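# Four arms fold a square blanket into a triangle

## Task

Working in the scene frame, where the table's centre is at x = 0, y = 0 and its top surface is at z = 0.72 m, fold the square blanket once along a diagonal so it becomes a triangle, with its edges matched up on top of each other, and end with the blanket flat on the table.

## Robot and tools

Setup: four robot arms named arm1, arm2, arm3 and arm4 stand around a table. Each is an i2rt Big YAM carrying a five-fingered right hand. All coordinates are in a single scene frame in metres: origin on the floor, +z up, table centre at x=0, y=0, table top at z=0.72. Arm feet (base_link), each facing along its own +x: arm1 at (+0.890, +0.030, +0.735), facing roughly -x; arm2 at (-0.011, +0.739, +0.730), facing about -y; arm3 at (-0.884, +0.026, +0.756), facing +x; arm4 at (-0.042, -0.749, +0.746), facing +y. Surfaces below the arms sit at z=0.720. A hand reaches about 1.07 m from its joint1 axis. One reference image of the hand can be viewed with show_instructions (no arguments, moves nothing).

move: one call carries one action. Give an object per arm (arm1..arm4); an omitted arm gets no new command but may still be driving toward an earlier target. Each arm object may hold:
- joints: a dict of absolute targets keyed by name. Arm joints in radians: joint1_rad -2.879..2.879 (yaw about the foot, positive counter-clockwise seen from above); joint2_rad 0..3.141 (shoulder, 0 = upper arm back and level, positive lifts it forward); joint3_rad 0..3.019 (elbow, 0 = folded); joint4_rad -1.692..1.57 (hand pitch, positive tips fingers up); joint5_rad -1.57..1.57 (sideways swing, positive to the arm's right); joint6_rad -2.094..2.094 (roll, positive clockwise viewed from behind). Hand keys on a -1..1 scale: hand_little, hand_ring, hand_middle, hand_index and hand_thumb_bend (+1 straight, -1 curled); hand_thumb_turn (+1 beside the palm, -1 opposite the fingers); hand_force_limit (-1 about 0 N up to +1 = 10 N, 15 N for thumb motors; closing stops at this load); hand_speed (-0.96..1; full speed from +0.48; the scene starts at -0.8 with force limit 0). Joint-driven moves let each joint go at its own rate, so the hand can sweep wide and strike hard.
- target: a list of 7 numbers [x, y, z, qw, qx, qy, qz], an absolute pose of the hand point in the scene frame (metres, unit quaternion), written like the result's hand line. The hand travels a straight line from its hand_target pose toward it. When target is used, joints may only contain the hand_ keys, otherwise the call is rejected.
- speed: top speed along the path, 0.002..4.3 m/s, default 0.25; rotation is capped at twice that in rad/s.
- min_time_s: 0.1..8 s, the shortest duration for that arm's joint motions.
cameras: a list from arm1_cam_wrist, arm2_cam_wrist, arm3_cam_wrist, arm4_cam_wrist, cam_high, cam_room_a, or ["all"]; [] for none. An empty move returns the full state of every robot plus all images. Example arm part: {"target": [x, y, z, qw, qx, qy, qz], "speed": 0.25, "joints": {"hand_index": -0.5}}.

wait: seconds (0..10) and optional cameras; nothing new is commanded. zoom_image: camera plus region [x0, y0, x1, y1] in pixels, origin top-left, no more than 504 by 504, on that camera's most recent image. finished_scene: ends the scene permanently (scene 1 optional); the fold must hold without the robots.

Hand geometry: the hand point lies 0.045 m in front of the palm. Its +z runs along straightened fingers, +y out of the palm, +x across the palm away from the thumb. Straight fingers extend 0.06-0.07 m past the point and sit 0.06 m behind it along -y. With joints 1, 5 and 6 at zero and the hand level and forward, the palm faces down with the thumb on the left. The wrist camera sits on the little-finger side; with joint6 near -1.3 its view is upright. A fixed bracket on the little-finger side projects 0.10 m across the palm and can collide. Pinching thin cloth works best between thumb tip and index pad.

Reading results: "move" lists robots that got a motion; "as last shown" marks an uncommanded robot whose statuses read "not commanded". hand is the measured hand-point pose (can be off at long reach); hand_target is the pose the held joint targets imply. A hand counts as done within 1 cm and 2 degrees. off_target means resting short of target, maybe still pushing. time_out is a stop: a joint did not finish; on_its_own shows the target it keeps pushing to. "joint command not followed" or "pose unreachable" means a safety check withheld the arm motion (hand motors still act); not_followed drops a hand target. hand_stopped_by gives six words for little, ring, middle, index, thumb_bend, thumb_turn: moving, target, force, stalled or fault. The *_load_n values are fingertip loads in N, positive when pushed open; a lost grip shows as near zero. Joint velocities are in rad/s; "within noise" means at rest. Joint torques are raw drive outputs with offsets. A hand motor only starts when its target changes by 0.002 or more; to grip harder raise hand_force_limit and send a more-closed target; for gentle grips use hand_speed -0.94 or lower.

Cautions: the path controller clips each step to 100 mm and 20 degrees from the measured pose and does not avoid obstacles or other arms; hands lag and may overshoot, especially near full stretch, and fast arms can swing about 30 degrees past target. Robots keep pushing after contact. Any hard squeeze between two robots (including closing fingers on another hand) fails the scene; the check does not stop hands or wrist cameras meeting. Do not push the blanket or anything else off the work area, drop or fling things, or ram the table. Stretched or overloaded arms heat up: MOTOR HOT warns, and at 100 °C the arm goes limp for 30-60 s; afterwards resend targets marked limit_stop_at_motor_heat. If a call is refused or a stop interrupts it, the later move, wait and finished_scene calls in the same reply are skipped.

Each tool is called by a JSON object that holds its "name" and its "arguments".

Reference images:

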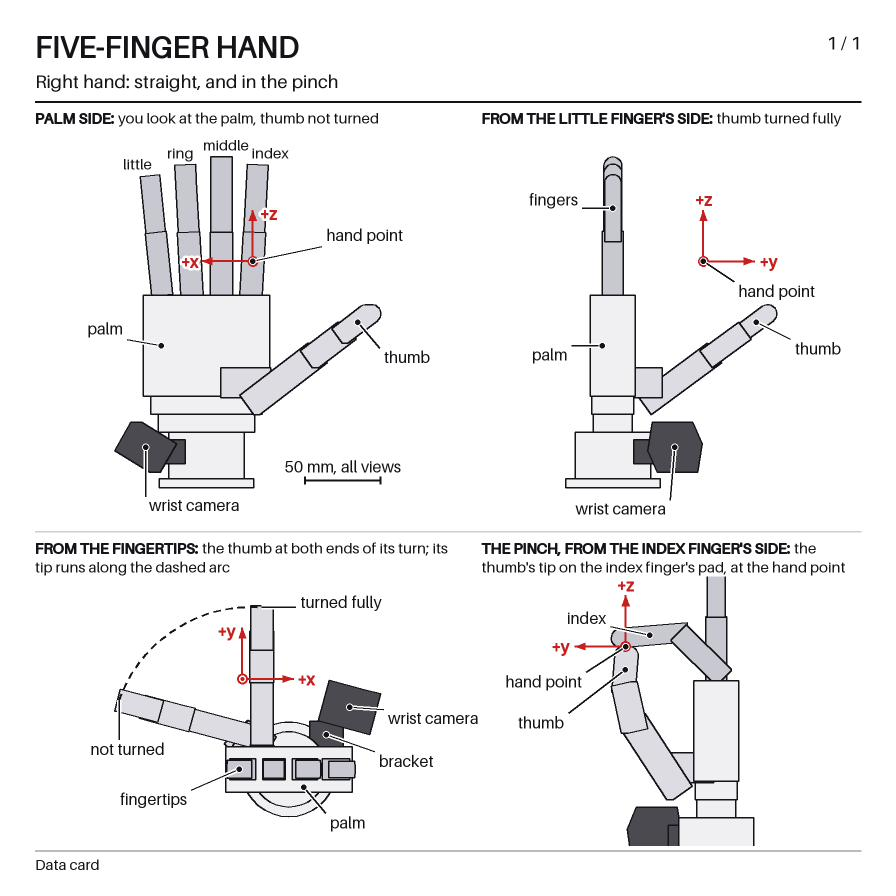

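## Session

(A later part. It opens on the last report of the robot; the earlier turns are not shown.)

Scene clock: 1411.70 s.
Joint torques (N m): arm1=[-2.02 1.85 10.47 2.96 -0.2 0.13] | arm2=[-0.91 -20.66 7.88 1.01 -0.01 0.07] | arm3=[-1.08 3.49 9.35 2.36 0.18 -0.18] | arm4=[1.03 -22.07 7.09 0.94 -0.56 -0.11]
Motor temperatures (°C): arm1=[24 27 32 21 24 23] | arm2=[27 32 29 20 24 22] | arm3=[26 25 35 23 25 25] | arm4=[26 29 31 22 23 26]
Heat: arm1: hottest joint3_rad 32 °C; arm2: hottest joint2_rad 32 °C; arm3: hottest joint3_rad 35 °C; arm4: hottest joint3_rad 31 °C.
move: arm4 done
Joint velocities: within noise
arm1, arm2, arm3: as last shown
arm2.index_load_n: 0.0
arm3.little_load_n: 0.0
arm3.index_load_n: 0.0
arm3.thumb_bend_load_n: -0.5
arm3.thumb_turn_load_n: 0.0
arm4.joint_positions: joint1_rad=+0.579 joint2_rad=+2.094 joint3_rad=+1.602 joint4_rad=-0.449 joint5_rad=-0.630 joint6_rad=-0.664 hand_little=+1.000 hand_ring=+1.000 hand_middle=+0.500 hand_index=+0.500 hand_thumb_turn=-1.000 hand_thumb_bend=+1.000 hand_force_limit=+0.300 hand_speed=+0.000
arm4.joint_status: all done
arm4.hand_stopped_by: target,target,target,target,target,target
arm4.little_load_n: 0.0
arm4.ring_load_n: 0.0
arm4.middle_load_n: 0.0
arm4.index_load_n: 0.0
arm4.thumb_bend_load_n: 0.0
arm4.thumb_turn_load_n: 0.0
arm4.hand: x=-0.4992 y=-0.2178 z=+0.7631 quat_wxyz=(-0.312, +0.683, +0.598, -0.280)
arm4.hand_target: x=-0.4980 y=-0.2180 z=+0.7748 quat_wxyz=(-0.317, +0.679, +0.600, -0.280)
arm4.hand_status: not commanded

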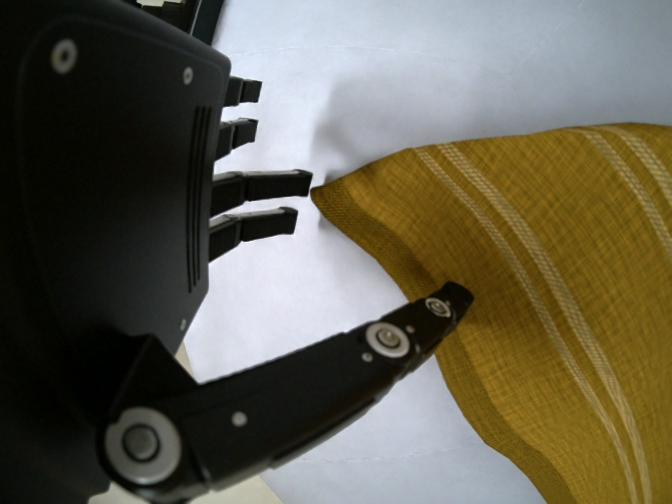

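{"name": "move", "arguments": {"arm4": {"target": [-0.512, -0.217, 0.755, 0.31653, -0.67879, -0.60054, 0.28004], "speed": 0.05}, "cameras": ["arm4_cam_wrist"]}}

{"name": "zoom_image", "arguments": {"camera": "arm4_cam_wrist", "region": [200, 80, 480, 360]}}

Scene clock: 1420.17 s.
Joint torques (N m): arm1=[-2.08 2.02 10.47 2.95 -0.19 0.11] | arm2=[-0.91 -20.72 7.98 1.05 -0.01 0.04] | arm3=[-0.56 3.43 9.24 2.35 0.15 -0.15] | arm4=[1.9 -19.02 8.17 2.11 -0.28 0.06]
Motor temperatures (°C): arm1=[24 27 32 21 24 23] | arm2=[27 32 29 20 24 22] | arm3=[26 25 35 23 25 25] | arm4=[26 29 31 22 23 25]
Heat: arm1: hottest joint3_rad 32 °C; arm2: hottest joint2_rad 32 °C; arm3: hottest joint3_rad 35 °C; arm4: hottest joint3_rad 31 °C.
move: arm4 done
Joint velocities: within noise
arm1, arm2, arm3: as last shown
arm4.joint_positions: joint1_rad=+0.585 joint2_rad=+2.112 joint3_rad=+1.602 joint4_rad=-0.438 joint5_rad=-0.626 joint6_rad=-0.663 hand_little=+1.000 hand_ring=+1.000 hand_middle=+0.500 hand_index=+0.500 hand_thumb_turn=-1.000 hand_thumb_bend=+1.000 hand_force_limit=+0.300 hand_speed=+0.000
arm4.joint_status: not commanded
arm4.hand_stopped_by: target,target,target,target,target,target
arm4.little_load_n: -0.5
arm4.ring_load_n: 0.0
arm4.middle_load_n: 0.0
arm4.index_load_n: 0.0
arm4.thumb_bend_load_n: 0.0
arm4.thumb_turn_load_n: 0.0
arm4.hand: x=-0.5023 y=-0.2194 z=+0.7520 quat_wxyz=(-0.308, +0.684, +0.599, -0.280)
arm4.hand_target: x=-0.5120 y=-0.2173 z=+0.7551 quat_wxyz=(-0.316, +0.679, +0.601, -0.280)
arm4.hand_status: done (0.010 m and 1.1 deg from the pose sent, 0.015 m and 0.8 deg at the start)

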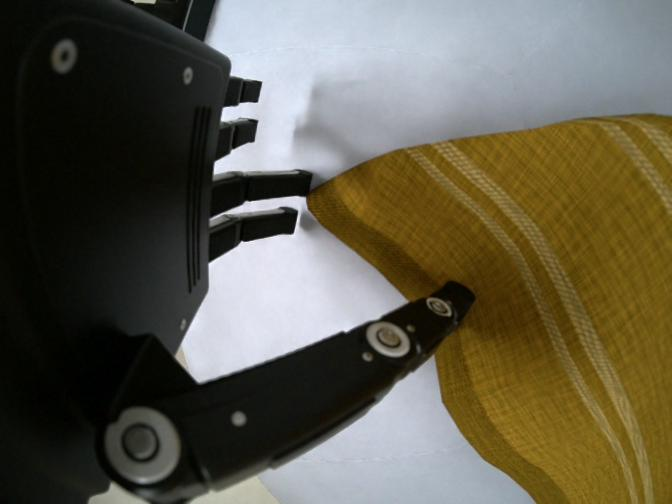

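Scaled by 1.800 from the camera's image (finer frame: 960x720).

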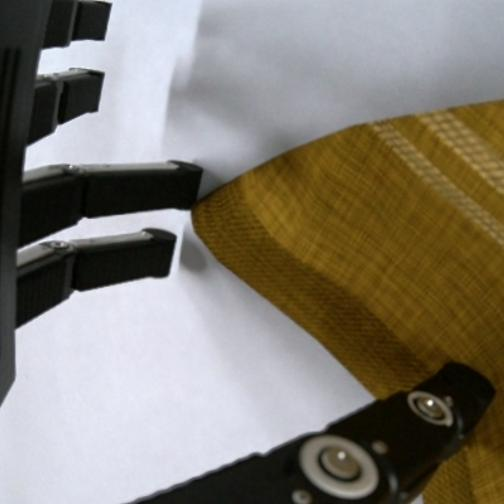

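{"name": "move", "arguments": {"arm4": {"target": [-0.526, -0.219, 0.750, 0.31653, -0.67879, -0.60054, 0.28004], "speed": 0.05}, "cameras": ["arm4_cam_wrist"]}}

{"name": "zoom_image", "arguments": {"camera": "arm4_cam_wrist", "region": [200, 80, 480, 360]}}

Scene clock: 1424.37 s.
Joint torques (N m): arm1=[-2.2 1.85 10.48 3.03 -0.23 0.11] | arm2=[-1.14 -20.84 7.92 1.07 0 0.05] | arm3=[-0.67 3.78 9.29 2.35 0.18 -0.13] | arm4=[2.73 -18.2 9.46 1.88 -0.23 0.07]
Motor temperatures (°C): arm1=[24 27 32 21 24 23] | arm2=[27 32 29 20 24 22] | arm3=[26 25 35 23 25 25] | arm4=[26 29 31 22 23 25]
Heat: arm1: hottest joint3_rad 32 °C; arm2: hottest joint2_rad 32 °C; arm3: hottest joint3_rad 35 °C; arm4: hottest joint3_rad 31 °C.
move: arm4 off_target
Joint velocities: within noise
arm1.joint_positions: joint1_rad=-0.225 joint2_rad=+0.645 joint3_rad=+1.432 joint4_rad=-1.154 joint5_rad=-0.283 joint6_rad=-1.069 hand_little=+1.000 hand_ring=+1.000 hand_middle=+1.000 hand_index=+1.000 hand_thumb_turn=+1.000 hand_thumb_bend=+1.000 hand_force_limit=+0.000 hand_speed=-0.800
arm1.joint_status: not commanded
arm1.hand_stopped_by: target,target,target,target,target,target
arm1.little_load_n: 0.0
arm1.ring_load_n: 0.0
arm1.middle_load_n: 0.0
arm1.index_load_n: 0.0
arm1.thumb_bend_load_n: 0.0
arm1.thumb_turn_load_n: 0.0
arm1.hand: x=+0.6381 y=+0.0969 z=+1.2699 quat_wxyz=(-0.551, +0.255, +0.778, -0.164)
arm1.hand_target: x=+0.6396 y=+0.0964 z=+1.2821 quat_wxyz=(-0.562, +0.251, +0.771, -0.163)
arm1.hand_status: not commanded
arm2.joint_positions: joint1_rad=+0.859 joint2_rad=+1.763 joint3_rad=+1.778 joint4_rad=-0.695 joint5_rad=-0.090 joint6_rad=-0.102 hand_little=-0.900 hand_ring=-0.900 hand_middle=-0.150 hand_index=-0.150 hand_thumb_turn=-1.000 hand_thumb_bend=+1.000 hand_force_limit=+0.300 hand_speed=-0.700
arm2.joint_status: not commanded
arm2.hand_stopped_by: target,target,target,target,target,target
arm2.little_load_n: 0.0
arm2.ring_load_n: 0.5
arm2.middle_load_n: 0.0
arm2.index_load_n: 0.0
arm2.thumb_bend_load_n: 0.0
arm2.thumb_turn_load_n: 0.0
arm2.hand: x=+0.4988 y=+0.2442 z=+1.0097 quat_wxyz=(-0.179, +0.387, -0.814, +0.395)
arm2.hand_target: x=+0.5000 y=+0.2501 z=+1.0001 quat_wxyz=(-0.179, +0.384, -0.821, +0.383)
arm2.hand_status: not commanded
arm3.joint_positions: joint1_rad=-0.104 joint2_rad=+0.632 joint3_rad=+1.421 joint4_rad=-1.233 joint5_rad=+0.221 joint6_rad=-1.185 hand_little=+1.000 hand_ring=+1.000 hand_middle=+1.000 hand_index=+1.000 hand_thumb_turn=-1.000 hand_thumb_bend=+1.000 hand_force_limit=+0.000 hand_speed=-0.400
arm3.joint_status: not commanded
arm3.hand_stopped_by: target,target,target,target,target,target
arm3.little_load_n: 0.0
arm3.ring_load_n: 0.0
arm3.middle_load_n: 0.0
arm3.index_load_n: 0.0
arm3.thumb_bend_load_n: 0.0
arm3.thumb_turn_load_n: 0.0
arm3.hand: x=-0.6837 y=-0.1133 z=+1.2824 quat_wxyz=(+0.048, +0.780, -0.312, +0.541)
arm3.hand_target: x=-0.6817 y=-0.1133 z=+1.2966 quat_wxyz=(+0.050, +0.774, -0.302, +0.555)
arm3.hand_status: not commanded
arm4.joint_positions: joint1_rad=+0.599 joint2_rad=+2.114 joint3_rad=+1.602 joint4_rad=-0.422 joint5_rad=-0.615 joint6_rad=-0.646 hand_little=+1.000 hand_ring=+1.000 hand_middle=+0.500 hand_index=+0.500 hand_thumb_turn=-1.000 hand_thumb_bend=+1.000 hand_force_limit=+0.300 hand_speed=+0.000
arm4.joint_status: not commanded
arm4.hand_stopped_by: target,target,target,target,target,target
arm4.little_load_n: 0.0
arm4.ring_load_n: 0.0
arm4.middle_load_n: -0.5
arm4.index_load_n: 0.0
arm4.thumb_bend_load_n: 0.0
arm4.thumb_turn_load_n: 0.0
arm4.hand: x=-0.5111 y=-0.2228 z=+0.7514 quat_wxyz=(-0.311, +0.684, +0.599, -0.279)
arm4.hand_target: x=-0.5256 y=-0.2195 z=+0.7503 quat_wxyz=(-0.317, +0.679, +0.600, -0.280)
arm4.hand_status: off_target (0.015 m and 0.9 deg from the pose sent, 0.024 m and 1.1 deg at the start)

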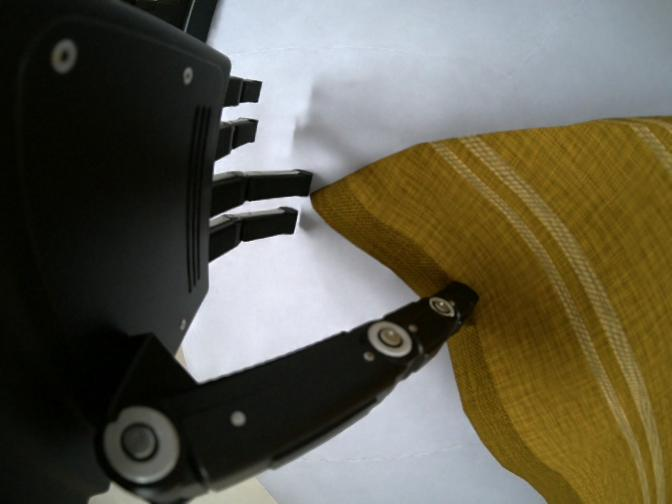

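Scaled by 1.800 from the camera's image (finer frame: 960x720).

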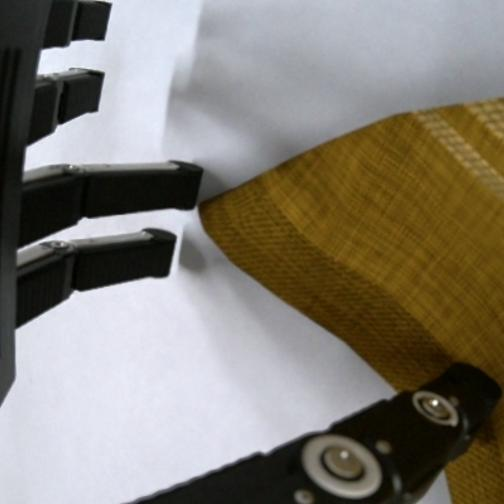

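{"name": "move", "arguments": {"arm4": {"target": [-0.528, -0.222, 0.732, 0.31653, -0.67879, -0.60054, 0.28004], "speed": 0.02, "joints": {"hand_thumb_bend": 0.6, "hand_index": 0.2, "hand_middle": 0.2, "hand_speed": -0.85, "hand_force_limit": 0.3}}, "cameras": ["arm4_cam_wrist"]}}

{"name": "zoom_image", "arguments": {"camera": "arm4_cam_wrist", "region": [200, 80, 480, 360]}}

Scene clock: 1437.87 s.
Joint torques (N m): arm1=[-2.2 1.79 10.43 3.04 -0.19 0.13] | arm2=[-1.03 -20.89 7.92 1.02 0.02 0.06] | arm3=[-1.03 3.14 9.22 2.43 0.19 -0.17] | arm4=[2.08 -17.32 8.1 1.73 -0.06 0.02]
Motor temperatures (°C): arm1=[24 27 32 21 24 23] | arm2=[27 32 29 20 24 22] | arm3=[26 25 35 23 25 25] | arm4=[26 29 32 22 23 25]
Heat: arm1: hottest joint3_rad 32 °C; arm2: hottest joint2_rad 32 °C; arm3: hottest joint3_rad 35 °C; arm4: hottest joint3_rad 32 °C.
move: arm4 off_target
Joint velocities: within noise
arm1, arm2, arm3: as last shown
arm2.ring_load_n: 0.0
arm2.thumb_bend_load_n: -0.5
arm3.thumb_bend_load_n: -0.5
arm4.joint_positions: joint1_rad=+0.614 joint2_rad=+2.121 joint3_rad=+1.602 joint4_rad=-0.377 joint5_rad=-0.615 joint6_rad=-0.634 hand_little=+1.000 hand_ring=+1.000 hand_middle=+0.200 hand_index=+0.200 hand_thumb_turn=-1.000 hand_thumb_bend=+0.600 hand_force_limit=+0.300 hand_speed=-0.850
arm4.joint_status: all done
arm4.hand_stopped_by: target,target,target,target,target,target
arm4.little_load_n: 0.0
arm4.ring_load_n: -0.5
arm4.middle_load_n: 0.0
arm4.index_load_n: 0.0
arm4.thumb_bend_load_n: 0.5
arm4.thumb_turn_load_n: 0.0
arm4.hand: x=-0.5243 y=-0.2225 z=+0.7510 quat_wxyz=(-0.324, +0.675, +0.600, -0.281)
arm4.hand_target: x=-0.5275 y=-0.2226 z=+0.7323 quat_wxyz=(-0.317, +0.679, +0.601, -0.280)
arm4.hand_status: off_target (0.019 m and 0.9 deg from the pose sent, 0.026 m and 0.9 deg at the start)

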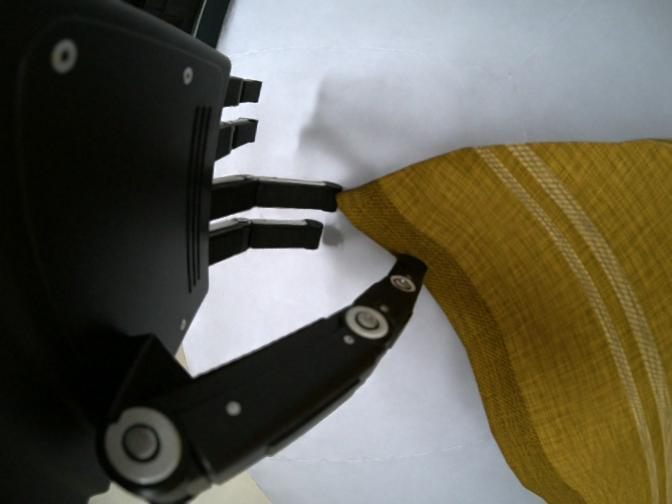

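Scaled by 1.800 from the camera's image (finer frame: 960x720).

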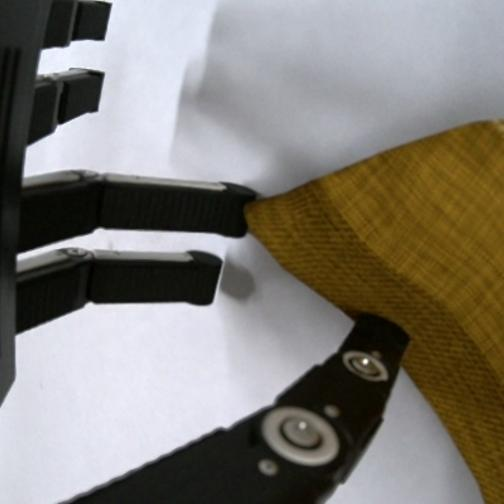

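{"name": "move", "arguments": {"arm4": {"target": [-0.528, -0.210, 0.775, 0.31653, -0.67879, -0.60054, 0.28004], "speed": 0.06, "joints": {"hand_thumb_bend": 1, "hand_index": 0.4, "hand_middle": 0.4, "hand_speed": -0.4}}}}

{"name": "move", "arguments": {"arm4": {"target": [-0.526, -0.210, 0.748, 0.31653, -0.67879, -0.60054, 0.28004], "speed": 0.04}, "cameras": ["arm4_cam_wrist"]}}

{"name": "zoom_image", "arguments": {"camera": "arm4_cam_wrist", "region": [200, 80, 480, 360]}}

Scene clock: 1449.17 s.
Joint torques (N m): arm1=[-2.32 1.73 10.5 3.08 -0.19 0.12] | arm2=[-0.79 -20.84 7.87 1.05 -0.01 0.07] | arm3=[-1.08 3.72 9.37 2.43 0.19 -0.15] | arm4=[0.85 -20.6 11.19 0.98 -0.38 -0.08]
Motor temperatures (°C): arm1=[24 27 32 21 24 23] | arm2=[27 32 29 20 24 22] | arm3=[26 25 35 23 25 25] | arm4=[26 28 32 22 23 25]
Heat: arm1: hottest joint3_rad 32 °C; arm2: hottest joint2_rad 32 °C; arm3: hottest joint3_rad 35 °C; arm4: hottest joint3_rad 32 °C.
move: arm4 off_target
Joint velocities: within noise
arm1, arm2, arm3: as last shown
arm2.thumb_bend_load_n: 0.0
arm3.thumb_bend_load_n: 0.0
arm4.joint_positions: joint1_rad=+0.613 joint2_rad=+2.121 joint3_rad=+1.634 joint4_rad=-0.465 joint5_rad=-0.613 joint6_rad=-0.634 hand_little=+1.000 hand_ring=+1.000 hand_middle=+0.400 hand_index=+0.400 hand_thumb_turn=-1.000 hand_thumb_bend=+1.000 hand_force_limit=+0.300 hand_speed=-0.400
arm4.joint_status: all done
arm4.hand_stopped_by: target,target,target,target,target,target
arm4.little_load_n: -0.5
arm4.ring_load_n: 0.0
arm4.middle_load_n: 0.0
arm4.index_load_n: 0.0
arm4.thumb_bend_load_n: 0.0
arm4.thumb_turn_load_n: 0.0
arm4.hand: x=-0.5195 y=-0.2275 z=+0.7566 quat_wxyz=(-0.299, +0.687, +0.598, -0.283)
arm4.hand_target: x=-0.5273 y=-0.2109 z=+0.7753 quat_wxyz=(-0.317, +0.679, +0.600, -0.280)
arm4.hand_status: off_target (0.027 m and 2.3 deg from the pose sent, 0.027 m and 1.0 deg at the start)
pictures: none

Scene clock: 1450.37 s.
Joint torques (N m): arm1=[-2.32 1.96 10.52 3.02 -0.19 0.13] | arm2=[-0.97 -20.6 7.88 1.1 0.01 0.04] | arm3=[-0.85 4.37 9.25 2.36 0.18 -0.18] | arm4=[0.67 -18.14 9.28 1.96 -0.18 -0.13]
Motor temperatures (°C): arm1=[24 27 32 21 24 23] | arm2=[27 32 29 20 24 22] | arm3=[26 25 35 23 25 25] | arm4=[26 28 32 22 23 25]
Heat: arm1: hottest joint3_rad 32 °C; arm2: hottest joint2_rad 32 °C; arm3: hottest joint3_rad 35 °C; arm4: hottest joint3_rad 32 °C.
move: arm4 off_target
Joint velocities: within noise
arm1, arm2, arm3: as last shown
arm3.ring_load_n: -0.5
arm3.thumb_turn_load_n: 0.5
arm4.joint_positions: joint1_rad=+0.613 joint2_rad=+2.130 joint3_rad=+1.634 joint4_rad=-0.441 joint5_rad=-0.619 joint6_rad=-0.634 hand_little=+1.000 hand_ring=+1.000 hand_middle=+0.400 hand_index=+0.400 hand_thumb_turn=-1.000 hand_thumb_bend=+1.000 hand_force_limit=+0.300 hand_speed=-0.400
arm4.joint_status: not commanded
arm4.hand_stopped_by: target,target,target,target,target,target
arm4.little_load_n: 0.0
arm4.ring_load_n: 0.0
arm4.middle_load_n: -1.0
arm4.index_load_n: 0.0
arm4.thumb_bend_load_n: 0.0
arm4.thumb_turn_load_n: 0.0
arm4.hand: x=-0.5228 y=-0.2246 z=+0.7530 quat_wxyz=(-0.305, +0.683, +0.599, -0.285)
arm4.hand_target: x=-0.5255 y=-0.2105 z=+0.7482 quat_wxyz=(-0.316, +0.679, +0.600, -0.280)
arm4.hand_status: off_target (0.016 m and 1.5 deg from the pose sent, 0.021 m and 2.3 deg at the start)

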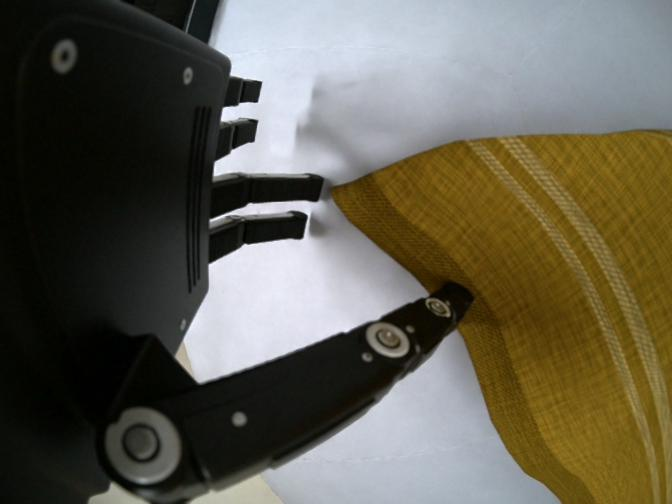

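Scaled by 1.800 from the camera's image (finer frame: 960x720).

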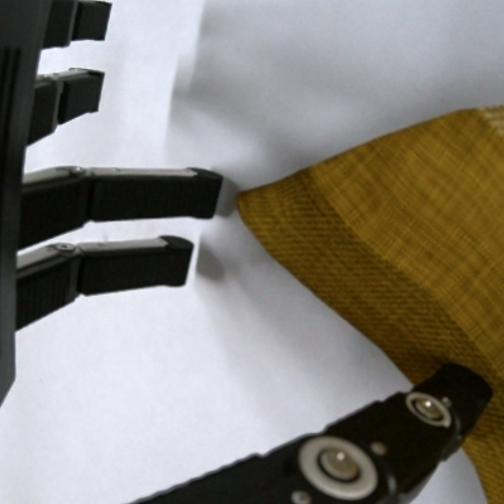

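{"name": "move", "arguments": {"arm4": {"target": [-0.524, -0.196, 0.785, 0.31653, -0.67879, -0.60054, 0.28004], "speed": 0.08}}}

{"name": "move", "arguments": {"arm4": {"target": [-0.526, -0.203, 0.750, 0.31653, -0.67879, -0.60054, 0.28004], "speed": 0.05}, "cameras": ["arm4_cam_wrist"]}}

{"name": "zoom_image", "arguments": {"camera": "arm4_cam_wrist", "region": [200, 80, 480, 360]}}

Scene clock: 1456.10 s.
Joint torques (N m): arm1=[-2.26 1.61 10.48 3.02 -0.18 0.12] | arm2=[-1.08 -20.89 7.87 1.11 0.02 0.06] | arm3=[-0.97 3.72 9.26 2.21 0.15 -0.16] | arm4=[0.73 -20.89 11.41 0.84 -0.51 -0.13]
Motor temperatures (°C): arm1=[24 27 32 21 24 23] | arm2=[27 32 29 20 24 22] | arm3=[26 25 35 23 25 25] | arm4=[26 28 33 22 23 25]
Heat: arm1: hottest joint3_rad 32 °C; arm2: hottest joint2_rad 32 °C; arm3: hottest joint3_rad 35 °C; arm4: hottest joint3_rad 33 °C.
move: arm4 off_target
Joint velocities: within noise
arm1, arm2, arm3: as last shown
arm2.ring_load_n: 0.5
arm3.ring_load_n: 0.0
arm4.joint_positions: joint1_rad=+0.601 joint2_rad=+2.135 joint3_rad=+1.689 joint4_rad=-0.515 joint5_rad=-0.620 joint6_rad=-0.648 hand_little=+1.000 hand_ring=+1.000 hand_middle=+0.400 hand_index=+0.400 hand_thumb_turn=-1.000 hand_thumb_bend=+1.000 hand_force_limit=+0.300 hand_speed=-0.400
arm4.joint_status: not commanded
arm4.hand_stopped_by: target,target,target,target,target,target
arm4.little_load_n: 0.0
arm4.ring_load_n: -0.5
arm4.middle_load_n: 0.0
arm4.index_load_n: 0.0
arm4.thumb_bend_load_n: 0.0
arm4.thumb_turn_load_n: 0.0
arm4.hand: x=-0.5185 y=-0.2147 z=+0.7663 quat_wxyz=(-0.298, +0.687, +0.599, -0.283)
arm4.hand_target: x=-0.5233 y=-0.1968 z=+0.7855 quat_wxyz=(-0.317, +0.679, +0.600, -0.280)
arm4.hand_status: off_target (0.027 m and 2.4 deg from the pose sent, 0.043 m and 1.5 deg at the start)
pictures: none

Scene clock: 1457.33 s.
Joint torques (N m): arm1=[-2.08 1.61 10.55 2.96 -0.21 0.13] | arm2=[-0.91 -20.48 7.83 1.07 0 0.06] | arm3=[-0.67 3.78 9.35 2.26 0.17 -0.17] | arm4=[1.61 -20.01 7.53 2.07 -0.28 -0.03]
Motor temperatures (°C): arm1=[24 27 32 21 24 23] | arm2=[27 32 29 20 24 22] | arm3=[26 25 35 23 25 25] | arm4=[26 28 33 22 23 25]
Heat: arm1: hottest joint3_rad 32 °C; arm2: hottest joint2_rad 32 °C; arm3: hottest joint3_rad 35 °C; arm4: hottest joint3_rad 33 °C.
move: arm4 done
Joint velocities: within noise
arm1, arm2, arm3: as last shown
arm2.ring_load_n: 0.0
arm3.thumb_turn_load_n: 0.0
arm4.joint_positions: joint1_rad=+0.601 joint2_rad=+2.160 joint3_rad=+1.689 joint4_rad=-0.462 joint5_rad=-0.622 joint6_rad=-0.648 hand_little=+1.000 hand_ring=+1.000 hand_middle=+0.400 hand_index=+0.400 hand_thumb_turn=-1.000 hand_thumb_bend=+1.000 hand_force_limit=+0.300 hand_speed=-0.400
arm4.joint_status: not commanded
arm4.hand_stopped_by: target,target,target,target,target,target
arm4.little_load_n: 0.0
arm4.ring_load_n: 0.0
arm4.middle_load_n: 0.0
arm4.index_load_n: 0.0
arm4.thumb_bend_load_n: 0.0
arm4.thumb_turn_load_n: 0.0
arm4.hand: x=-0.5239 y=-0.2072 z=+0.7538 quat_wxyz=(-0.311, +0.681, +0.600, -0.282)
arm4.hand_target: x=-0.5259 y=-0.2030 z=+0.7501 quat_wxyz=(-0.317, +0.679, +0.601, -0.280)
arm4.hand_status: done (0.006 m and 0.8 deg from the pose sent, 0.021 m and 2.4 deg at the start)

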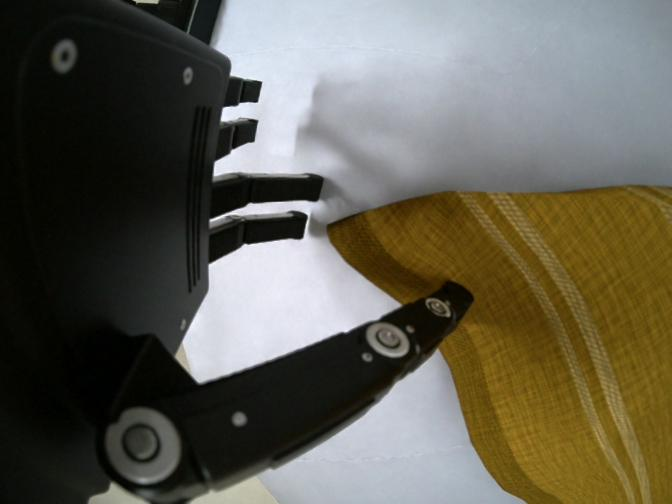

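Scaled by 1.800 from the camera's image (finer frame: 960x720).

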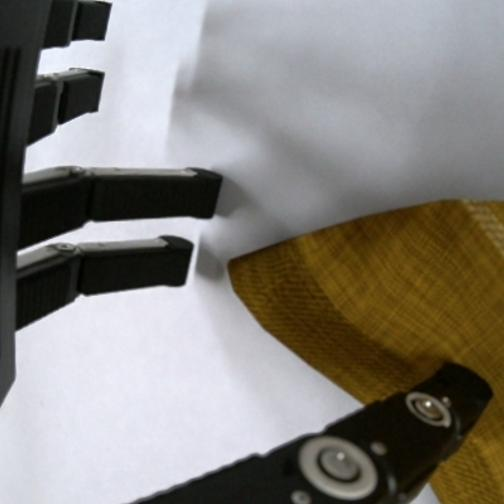

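{"name": "move", "arguments": {"arm4": {"target": [-0.524, -0.211, 0.738, 0.31653, -0.67879, -0.60054, 0.28004], "speed": 0.02, "joints": {"hand_thumb_bend": 0.65, "hand_index": 0.15, "hand_middle": 0.15, "hand_speed": -0.85, "hand_force_limit": 0.3}}, "cameras": ["arm4_cam_wrist"]}}

{"name": "zoom_image", "arguments": {"camera": "arm4_cam_wrist", "region": [200, 80, 480, 360]}}

Scene clock: 1465.10 s.
Joint torques (N m): arm1=[-2.26 1.61 10.48 2.99 -0.18 0.11] | arm2=[-1.03 -20.6 7.88 1.05 -0.01 0.05] | arm3=[-0.62 3.66 9.37 2.33 0.19 -0.15] | arm4=[1.96 -20.42 5.79 1.73 -0.07 0]
Motor temperatures (°C): arm1=[24 27 32 21 24 23] | arm2=[27 32 29 20 24 22] | arm3=[26 25 35 23 25 25] | arm4=[26 28 33 22 23 25]
Heat: arm1: hottest joint3_rad 32 °C; arm2: hottest joint2_rad 32 °C; arm3: hottest joint3_rad 35 °C; arm4: hottest joint3_rad 33 °C.
move: arm4 off_target
Joint velocities: within noise
arm1, arm2, arm3: as last shown
arm4.joint_positions: joint1_rad=+0.601 joint2_rad=+2.160 joint3_rad=+1.669 joint4_rad=-0.409 joint5_rad=-0.623 joint6_rad=-0.648 hand_little=+1.000 hand_ring=+1.000 hand_middle=+0.150 hand_index=+0.150 hand_thumb_turn=-1.000 hand_thumb_bend=+0.650 hand_force_limit=+0.300 hand_speed=-0.850
arm4.joint_status: all done
arm4.hand_stopped_by: target,target,target,target,target,target
arm4.little_load_n: 0.0
arm4.ring_load_n: 0.0
arm4.middle_load_n: 0.0
arm4.index_load_n: 0.0
arm4.thumb_bend_load_n: 0.0
arm4.thumb_turn_load_n: 0.0
arm4.hand: x=-0.5266 y=-0.2039 z=+0.7506 quat_wxyz=(-0.325, +0.674, +0.601, -0.281)
arm4.hand_target: x=-0.5239 y=-0.2111 z=+0.7382 quat_wxyz=(-0.316, +0.679, +0.601, -0.280)
arm4.hand_status: off_target (0.015 m and 1.2 deg from the pose sent, 0.016 m and 0.8 deg at the start)

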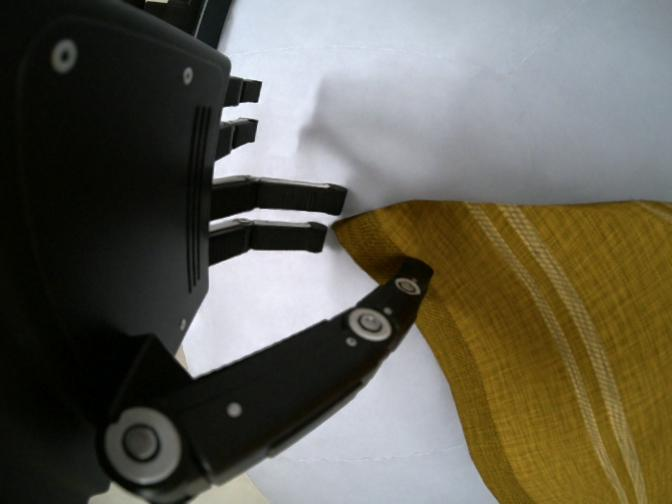

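Scaled by 1.800 from the camera's image (finer frame: 960x720).

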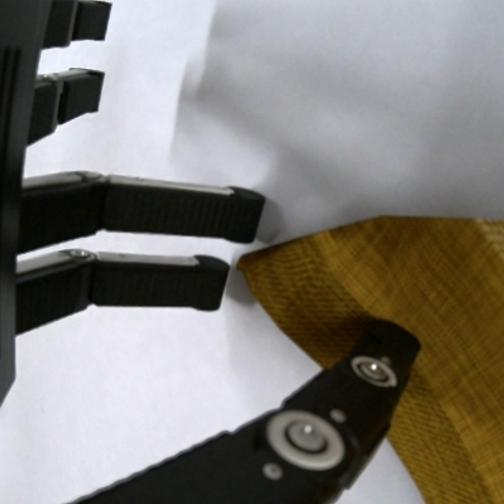

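{"name": "move", "arguments": {"arm4": {"target": [-0.524, -0.213, 0.725, 0.31653, -0.67879, -0.60054, 0.28004], "speed": 0.02, "joints": {"hand_thumb_bend": 0.35, "hand_index": 0.05, "hand_middle": 0.05, "hand_speed": -0.87, "hand_force_limit": 0.3}}, "cameras": ["arm4_cam_wrist"]}}

{"name": "zoom_image", "arguments": {"camera": "arm4_cam_wrist", "region": [200, 80, 480, 360]}}

Scene clock: 1474.57 s.
Joint torques (N m): arm1=[-2.26 1.61 10.5 3.04 -0.18 0.11] | arm2=[-0.97 -20.54 7.95 1.07 -0.01 0.04] | arm3=[-1.03 3.96 9.42 2.32 0.19 -0.17] | arm4=[1.03 -19.02 5.64 1.72 0.08 -0.03]
Motor temperatures (°C): arm1=[24 27 32 21 24 23] | arm2=[27 32 29 20 24 22] | arm3=[26 25 35 23 25 25] | arm4=[26 29 32 22 23 25]
Heat: arm1: hottest joint3_rad 32 °C; arm2: hottest joint2_rad 32 °C; arm3: hottest joint3_rad 35 °C; arm4: hottest joint3_rad 32 °C.
move: arm4 off_target
Joint velocities: within noise
arm1, arm2, arm3: as last shown
arm4.joint_positions: joint1_rad=+0.603 joint2_rad=+2.160 joint3_rad=+1.656 joint4_rad=-0.378 joint5_rad=-0.626 joint6_rad=-0.644 hand_little=+1.000 hand_ring=+1.000 hand_middle=+0.050 hand_index=+0.050 hand_thumb_turn=-1.000 hand_thumb_bend=+0.350 hand_force_limit=+0.300 hand_speed=-0.870
arm4.joint_status: all done
arm4.hand_stopped_by: target,target,target,target,target,target
arm4.little_load_n: 0.0
arm4.ring_load_n: 0.0
arm4.middle_load_n: 0.0
arm4.index_load_n: 0.0
arm4.thumb_bend_load_n: 0.5
arm4.thumb_turn_load_n: 0.0
arm4.hand: x=-0.5292 y=-0.2042 z=+0.7482 quat_wxyz=(-0.333, +0.670, +0.601, -0.282)
arm4.hand_target: x=-0.5239 y=-0.2133 z=+0.7255 quat_wxyz=(-0.316, +0.679, +0.601, -0.280)
arm4.hand_status: off_target (0.025 m and 2.1 deg from the pose sent, 0.027 m and 1.2 deg at the start)

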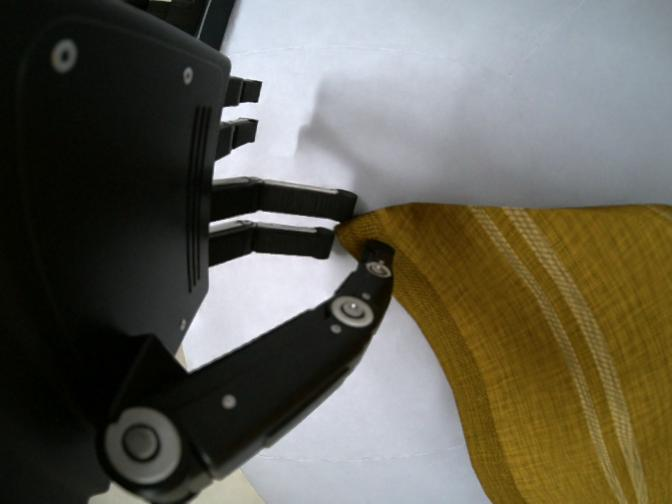

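Scaled by 1.800 from the camera's image (finer frame: 960x720).

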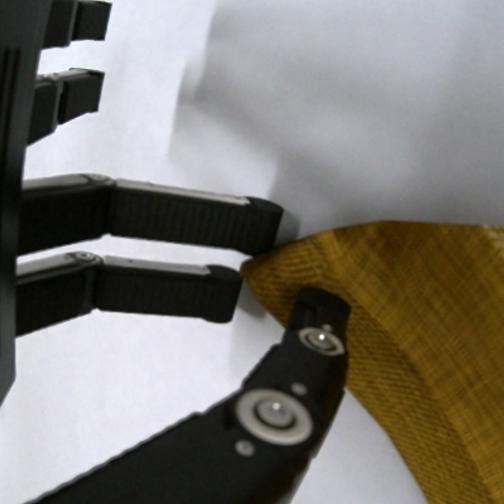

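{"name": "move", "arguments": {"arm4": {"target": [-0.524, -0.213, 0.714, 0.31653, -0.67879, -0.60054, 0.28004], "speed": 0.02, "joints": {"hand_thumb_bend": 0.1, "hand_index": -0.05, "hand_middle": -0.05, "hand_speed": -0.88, "hand_force_limit": 0.3}}, "cameras": ["arm4_cam_wrist"]}}

{"name": "zoom_image", "arguments": {"camera": "arm4_cam_wrist", "region": [200, 80, 480, 360]}}

Scene clock: 1481.43 s.
Joint torques (N m): arm1=[-2.26 1.49 10.5 3.06 -0.17 0.11] | arm2=[-1.08 -20.95 7.9 1.01 0.01 0.05] | arm3=[-0.62 3.6 9.25 2.39 0.16 -0.14] | arm4=[1.49 -17.9 5.72 1.73 0.09 -0.04]
Motor temperatures (°C): arm1=[24 27 32 21 24 23] | arm2=[27 32 29 20 24 22] | arm3=[26 25 35 23 25 25] | arm4=[26 29 32 22 23 25]
Heat: arm1: hottest joint3_rad 32 °C; arm2: hottest joint2_rad 32 °C; arm3: hottest joint3_rad 35 °C; arm4: hottest joint3_rad 32 °C.
move: arm4 off_target
Joint velocities: within noise
arm1.joint_positions: joint1_rad=-0.225 joint2_rad=+0.645 joint3_rad=+1.432 joint4_rad=-1.154 joint5_rad=-0.283 joint6_rad=-1.069 hand_little=+1.000 hand_ring=+1.000 hand_middle=+1.000 hand_index=+1.000 hand_thumb_turn=+1.000 hand_thumb_bend=+1.000 hand_force_limit=+0.000 hand_speed=-0.800
arm1.joint_status: not commanded
arm1.hand_stopped_by: target,target,target,target,target,target
arm1.little_load_n: 0.0
arm1.ring_load_n: 0.0
arm1.middle_load_n: 0.0
arm1.index_load_n: 0.0
arm1.thumb_bend_load_n: 0.0
arm1.thumb_turn_load_n: 0.0
arm1.hand: x=+0.6381 y=+0.0969 z=+1.2699 quat_wxyz=(-0.551, +0.255, +0.778, -0.164)
arm1.hand_target: x=+0.6396 y=+0.0964 z=+1.2821 quat_wxyz=(-0.562, +0.251, +0.771, -0.163)
arm1.hand_status: not commanded
arm2.joint_positions: joint1_rad=+0.859 joint2_rad=+1.763 joint3_rad=+1.778 joint4_rad=-0.695 joint5_rad=-0.090 joint6_rad=-0.102 hand_little=-0.900 hand_ring=-0.900 hand_middle=-0.150 hand_index=-0.150 hand_thumb_turn=-1.000 hand_thumb_bend=+1.000 hand_force_limit=+0.300 hand_speed=-0.700
arm2.joint_status: not commanded
arm2.hand_stopped_by: target,target,target,target,target,target
arm2.little_load_n: 0.0
arm2.ring_load_n: 0.0
arm2.middle_load_n: 0.0
arm2.index_load_n: 0.0
arm2.thumb_bend_load_n: 0.0
arm2.thumb_turn_load_n: 0.0
arm2.hand: x=+0.4988 y=+0.2442 z=+1.0097 quat_wxyz=(-0.179, +0.387, -0.814, +0.395)
arm2.hand_target: x=+0.5000 y=+0.2501 z=+1.0001 quat_wxyz=(-0.179, +0.384, -0.821, +0.383)
arm2.hand_status: not commanded
arm3.joint_positions: joint1_rad=-0.104 joint2_rad=+0.632 joint3_rad=+1.421 joint4_rad=-1.233 joint5_rad=+0.221 joint6_rad=-1.185 hand_little=+1.000 hand_ring=+1.000 hand_middle=+1.000 hand_index=+1.000 hand_thumb_turn=-1.000 hand_thumb_bend=+1.000 hand_force_limit=+0.000 hand_speed=-0.400
arm3.joint_status: not commanded
arm3.hand_stopped_by: target,target,target,target,target,target
arm3.little_load_n: 0.0
arm3.ring_load_n: 0.0
arm3.middle_load_n: 0.0
arm3.index_load_n: 0.0
arm3.thumb_bend_load_n: 0.0
arm3.thumb_turn_load_n: 0.0
arm3.hand: x=-0.6837 y=-0.1133 z=+1.2824 quat_wxyz=(+0.048, +0.780, -0.312, +0.541)
arm3.hand_target: x=-0.6817 y=-0.1133 z=+1.2966 quat_wxyz=(+0.050, +0.774, -0.302, +0.555)
arm3.hand_status: not commanded
arm4.joint_positions: joint1_rad=+0.604 joint2_rad=+2.160 joint3_rad=+1.647 joint4_rad=-0.360 joint5_rad=-0.626 joint6_rad=-0.643 hand_little=+1.000 hand_ring=+1.000 hand_middle=-0.050 hand_index=-0.050 hand_thumb_turn=-1.000 hand_thumb_bend=+0.101 hand_force_limit=+0.300 hand_speed=-0.880
arm4.joint_status: all done
arm4.hand_stopped_by: target,target,target,target,target,target
arm4.little_load_n: 0.0
arm4.ring_load_n: 0.0
arm4.middle_load_n: 0.0
arm4.index_load_n: 0.0
arm4.thumb_bend_load_n: 2.0
arm4.thumb_turn_load_n: -0.5
arm4.hand: x=-0.5296 y=-0.2044 z=+0.7461 quat_wxyz=(-0.336, +0.668, +0.601, -0.282)
arm4.hand_target: x=-0.5234 y=-0.2138 z=+0.7149 quat_wxyz=(-0.316, +0.679, +0.601, -0.280)
arm4.hand_status: off_target (0.034 m and 2.6 deg from the pose sent, 0.036 m and 2.1 deg at the start)

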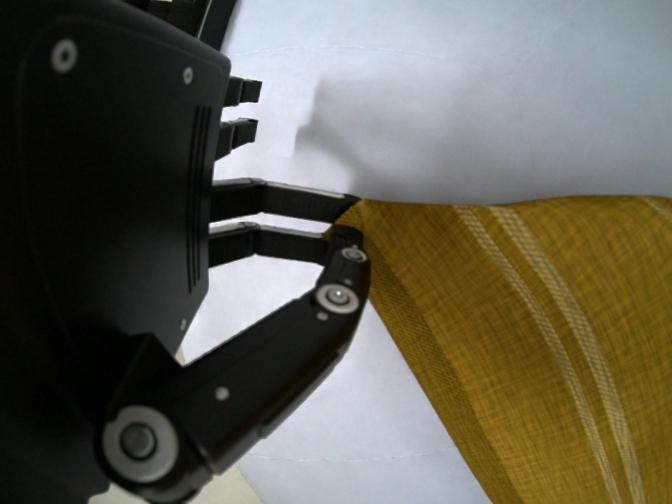

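Scaled by 1.800 from the camera's image (finer frame: 960x720).

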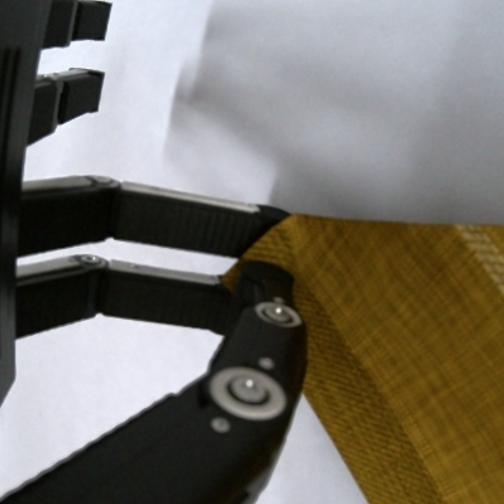

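{"name": "move", "arguments": {"arm4": {"target": [-0.524, -0.213, 0.714, 0.31653, -0.67879, -0.60054, 0.28004], "speed": 0.02, "joints": {"hand_thumb_bend": -0.3, "hand_index": -0.12, "hand_middle": -0.12, "hand_speed": -0.86, "hand_force_limit": 0.4}}, "cameras": ["arm4_cam_wrist"]}}

{"name": "zoom_image", "arguments": {"camera": "arm4_cam_wrist", "region": [200, 80, 480, 360]}}

Scene clock: 1487.70 s.
Joint torques (N m): arm1=[-2.43 1.67 10.48 3 -0.19 0.13] | arm2=[-0.97 -21.01 7.92 1.07 0.03 0.02] | arm3=[-0.44 3.84 9.2 2.4 0.17 -0.19] | arm4=[1.85 -17.9 5.91 1.66 0.07 -0.06]
Motor temperatures (°C): arm1=[24 27 32 21 24 23] | arm2=[27 32 29 20 24 22] | arm3=[26 24 35 23 25 25] | arm4=[26 29 32 22 23 25]
Heat: arm1: hottest joint3_rad 32 °C; arm2: hottest joint2_rad 32 °C; arm3: hottest joint3_rad 35 °C; arm4: hottest joint3_rad 32 °C.
move: arm4 off_target
Joint velocities: within noise
arm1, arm2, arm3: as last shown
arm3.thumb_turn_load_n: 0.5
arm4.joint_positions: joint1_rad=+0.604 joint2_rad=+2.160 joint3_rad=+1.644 joint4_rad=-0.357 joint5_rad=-0.626 joint6_rad=-0.643 hand_little=+1.000 hand_ring=+1.000 hand_middle=-0.120 hand_index=-0.120 hand_thumb_turn=-1.000 hand_thumb_bend=-0.300 hand_force_limit=+0.400 hand_speed=-0.860
arm4.joint_status: all done
arm4.hand_stopped_by: target,target,target,target,target,target
arm4.little_load_n: -0.5
arm4.ring_load_n: 0.0
arm4.middle_load_n: 0.0
arm4.index_load_n: 0.0
arm4.thumb_bend_load_n: 0.0
arm4.thumb_turn_load_n: 0.0
arm4.hand: x=-0.5292 y=-0.2049 z=+0.7450 quat_wxyz=(-0.336, +0.668, +0.601, -0.281)
arm4.hand_target: x=-0.5234 y=-0.2136 z=+0.7149 quat_wxyz=(-0.317, +0.679, +0.601, -0.280)
arm4.hand_status: off_target (0.032 m and 2.5 deg from the pose sent, 0.034 m and 2.6 deg at the start)

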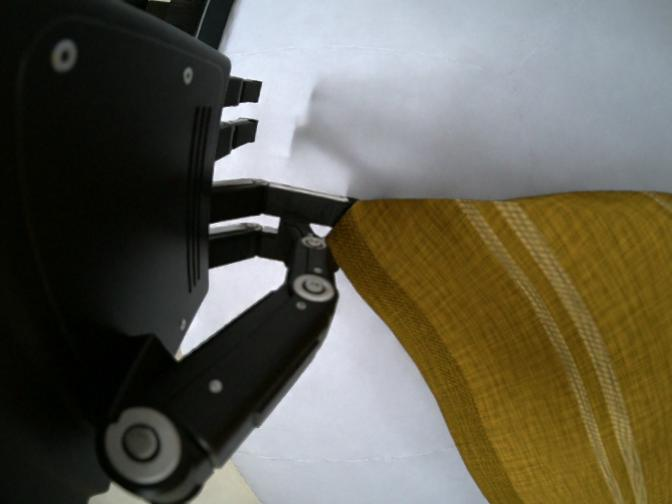

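Scaled by 1.800 from the camera's image (finer frame: 960x720).

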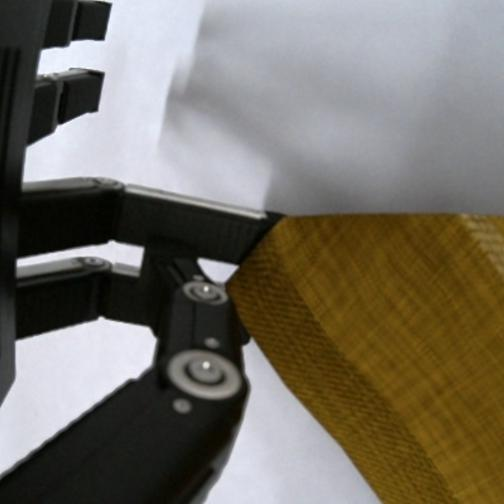

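{"name": "move", "arguments": {"arm4": {"target": [-0.526, -0.212, 0.775, 0.31653, -0.67879, -0.60054, 0.28004], "speed": 0.05, "joints": {"hand_thumb_bend": 1, "hand_index": 0.4, "hand_middle": 0.4, "hand_speed": -0.2}}, "cameras": ["arm4_cam_wrist"]}}

{"name": "zoom_image", "arguments": {"camera": "arm4_cam_wrist", "region": [200, 80, 480, 360]}}

Scene clock: 1498.13 s.
Joint torques (N m): arm1=[-2.26 1.44 10.37 3.06 -0.19 0.11] | arm2=[-0.62 -20.42 7.97 1.01 0 0.04] | arm3=[-0.91 3.55 9.29 2.43 0.18 -0.18] | arm4=[1.44 -22.12 9.7 0.79 -0.15 0.01]
Motor temperatures (°C): arm1=[24 27 32 21 24 23] | arm2=[26 32 29 20 24 22] | arm3=[26 24 35 23 25 25] | arm4=[26 29 32 22 23 25]
Heat: arm1: hottest joint3_rad 32 °C; arm2: hottest joint2_rad 32 °C; arm3: hottest joint3_rad 35 °C; arm4: hottest joint3_rad 32 °C.
move: arm4 off_target
Joint velocities: within noise
arm1, arm2, arm3: as last shown
arm1.middle_load_n: -0.5
arm3.thumb_turn_load_n: 0.0
arm4.joint_positions: joint1_rad=+0.602 joint2_rad=+2.135 joint3_rad=+1.644 joint4_rad=-0.454 joint5_rad=-0.620 joint6_rad=-0.643 hand_little=+1.000 hand_ring=+1.000 hand_middle=+0.400 hand_index=+0.400 hand_thumb_turn=-1.000 hand_thumb_bend=+1.000 hand_force_limit=+0.400 hand_speed=-0.200
arm4.joint_status: all done
arm4.hand_stopped_by: target,target,target,target,target,target
arm4.little_load_n: 0.0
arm4.ring_load_n: 0.0
arm4.middle_load_n: 0.5
arm4.index_load_n: 0.0
arm4.thumb_bend_load_n: -0.5
arm4.thumb_turn_load_n: 0.0
arm4.hand: x=-0.5172 y=-0.2187 z=+0.7530 quat_wxyz=(-0.305, +0.685, +0.598, -0.283)
arm4.hand_target: x=-0.5256 y=-0.2124 z=+0.7750 quat_wxyz=(-0.317, +0.679, +0.600, -0.280)
arm4.hand_status: off_target (0.025 m and 1.6 deg from the pose sent, 0.031 m and 2.5 deg at the start)

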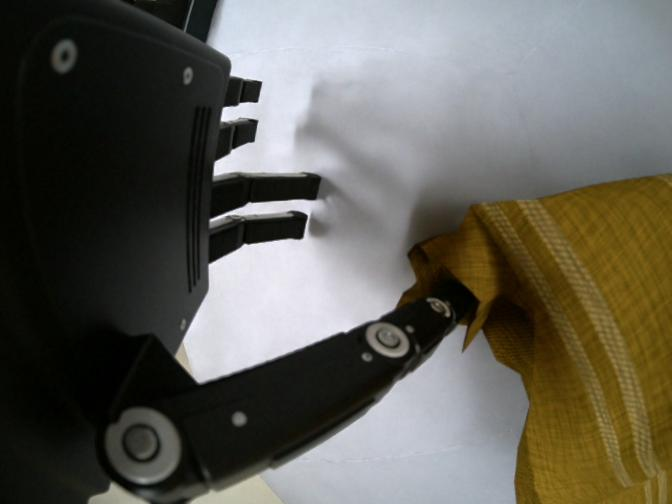

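Scaled by 1.800 from the camera's image (finer frame: 960x720).

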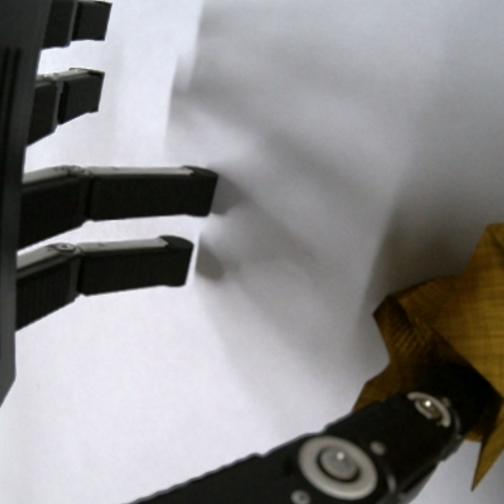

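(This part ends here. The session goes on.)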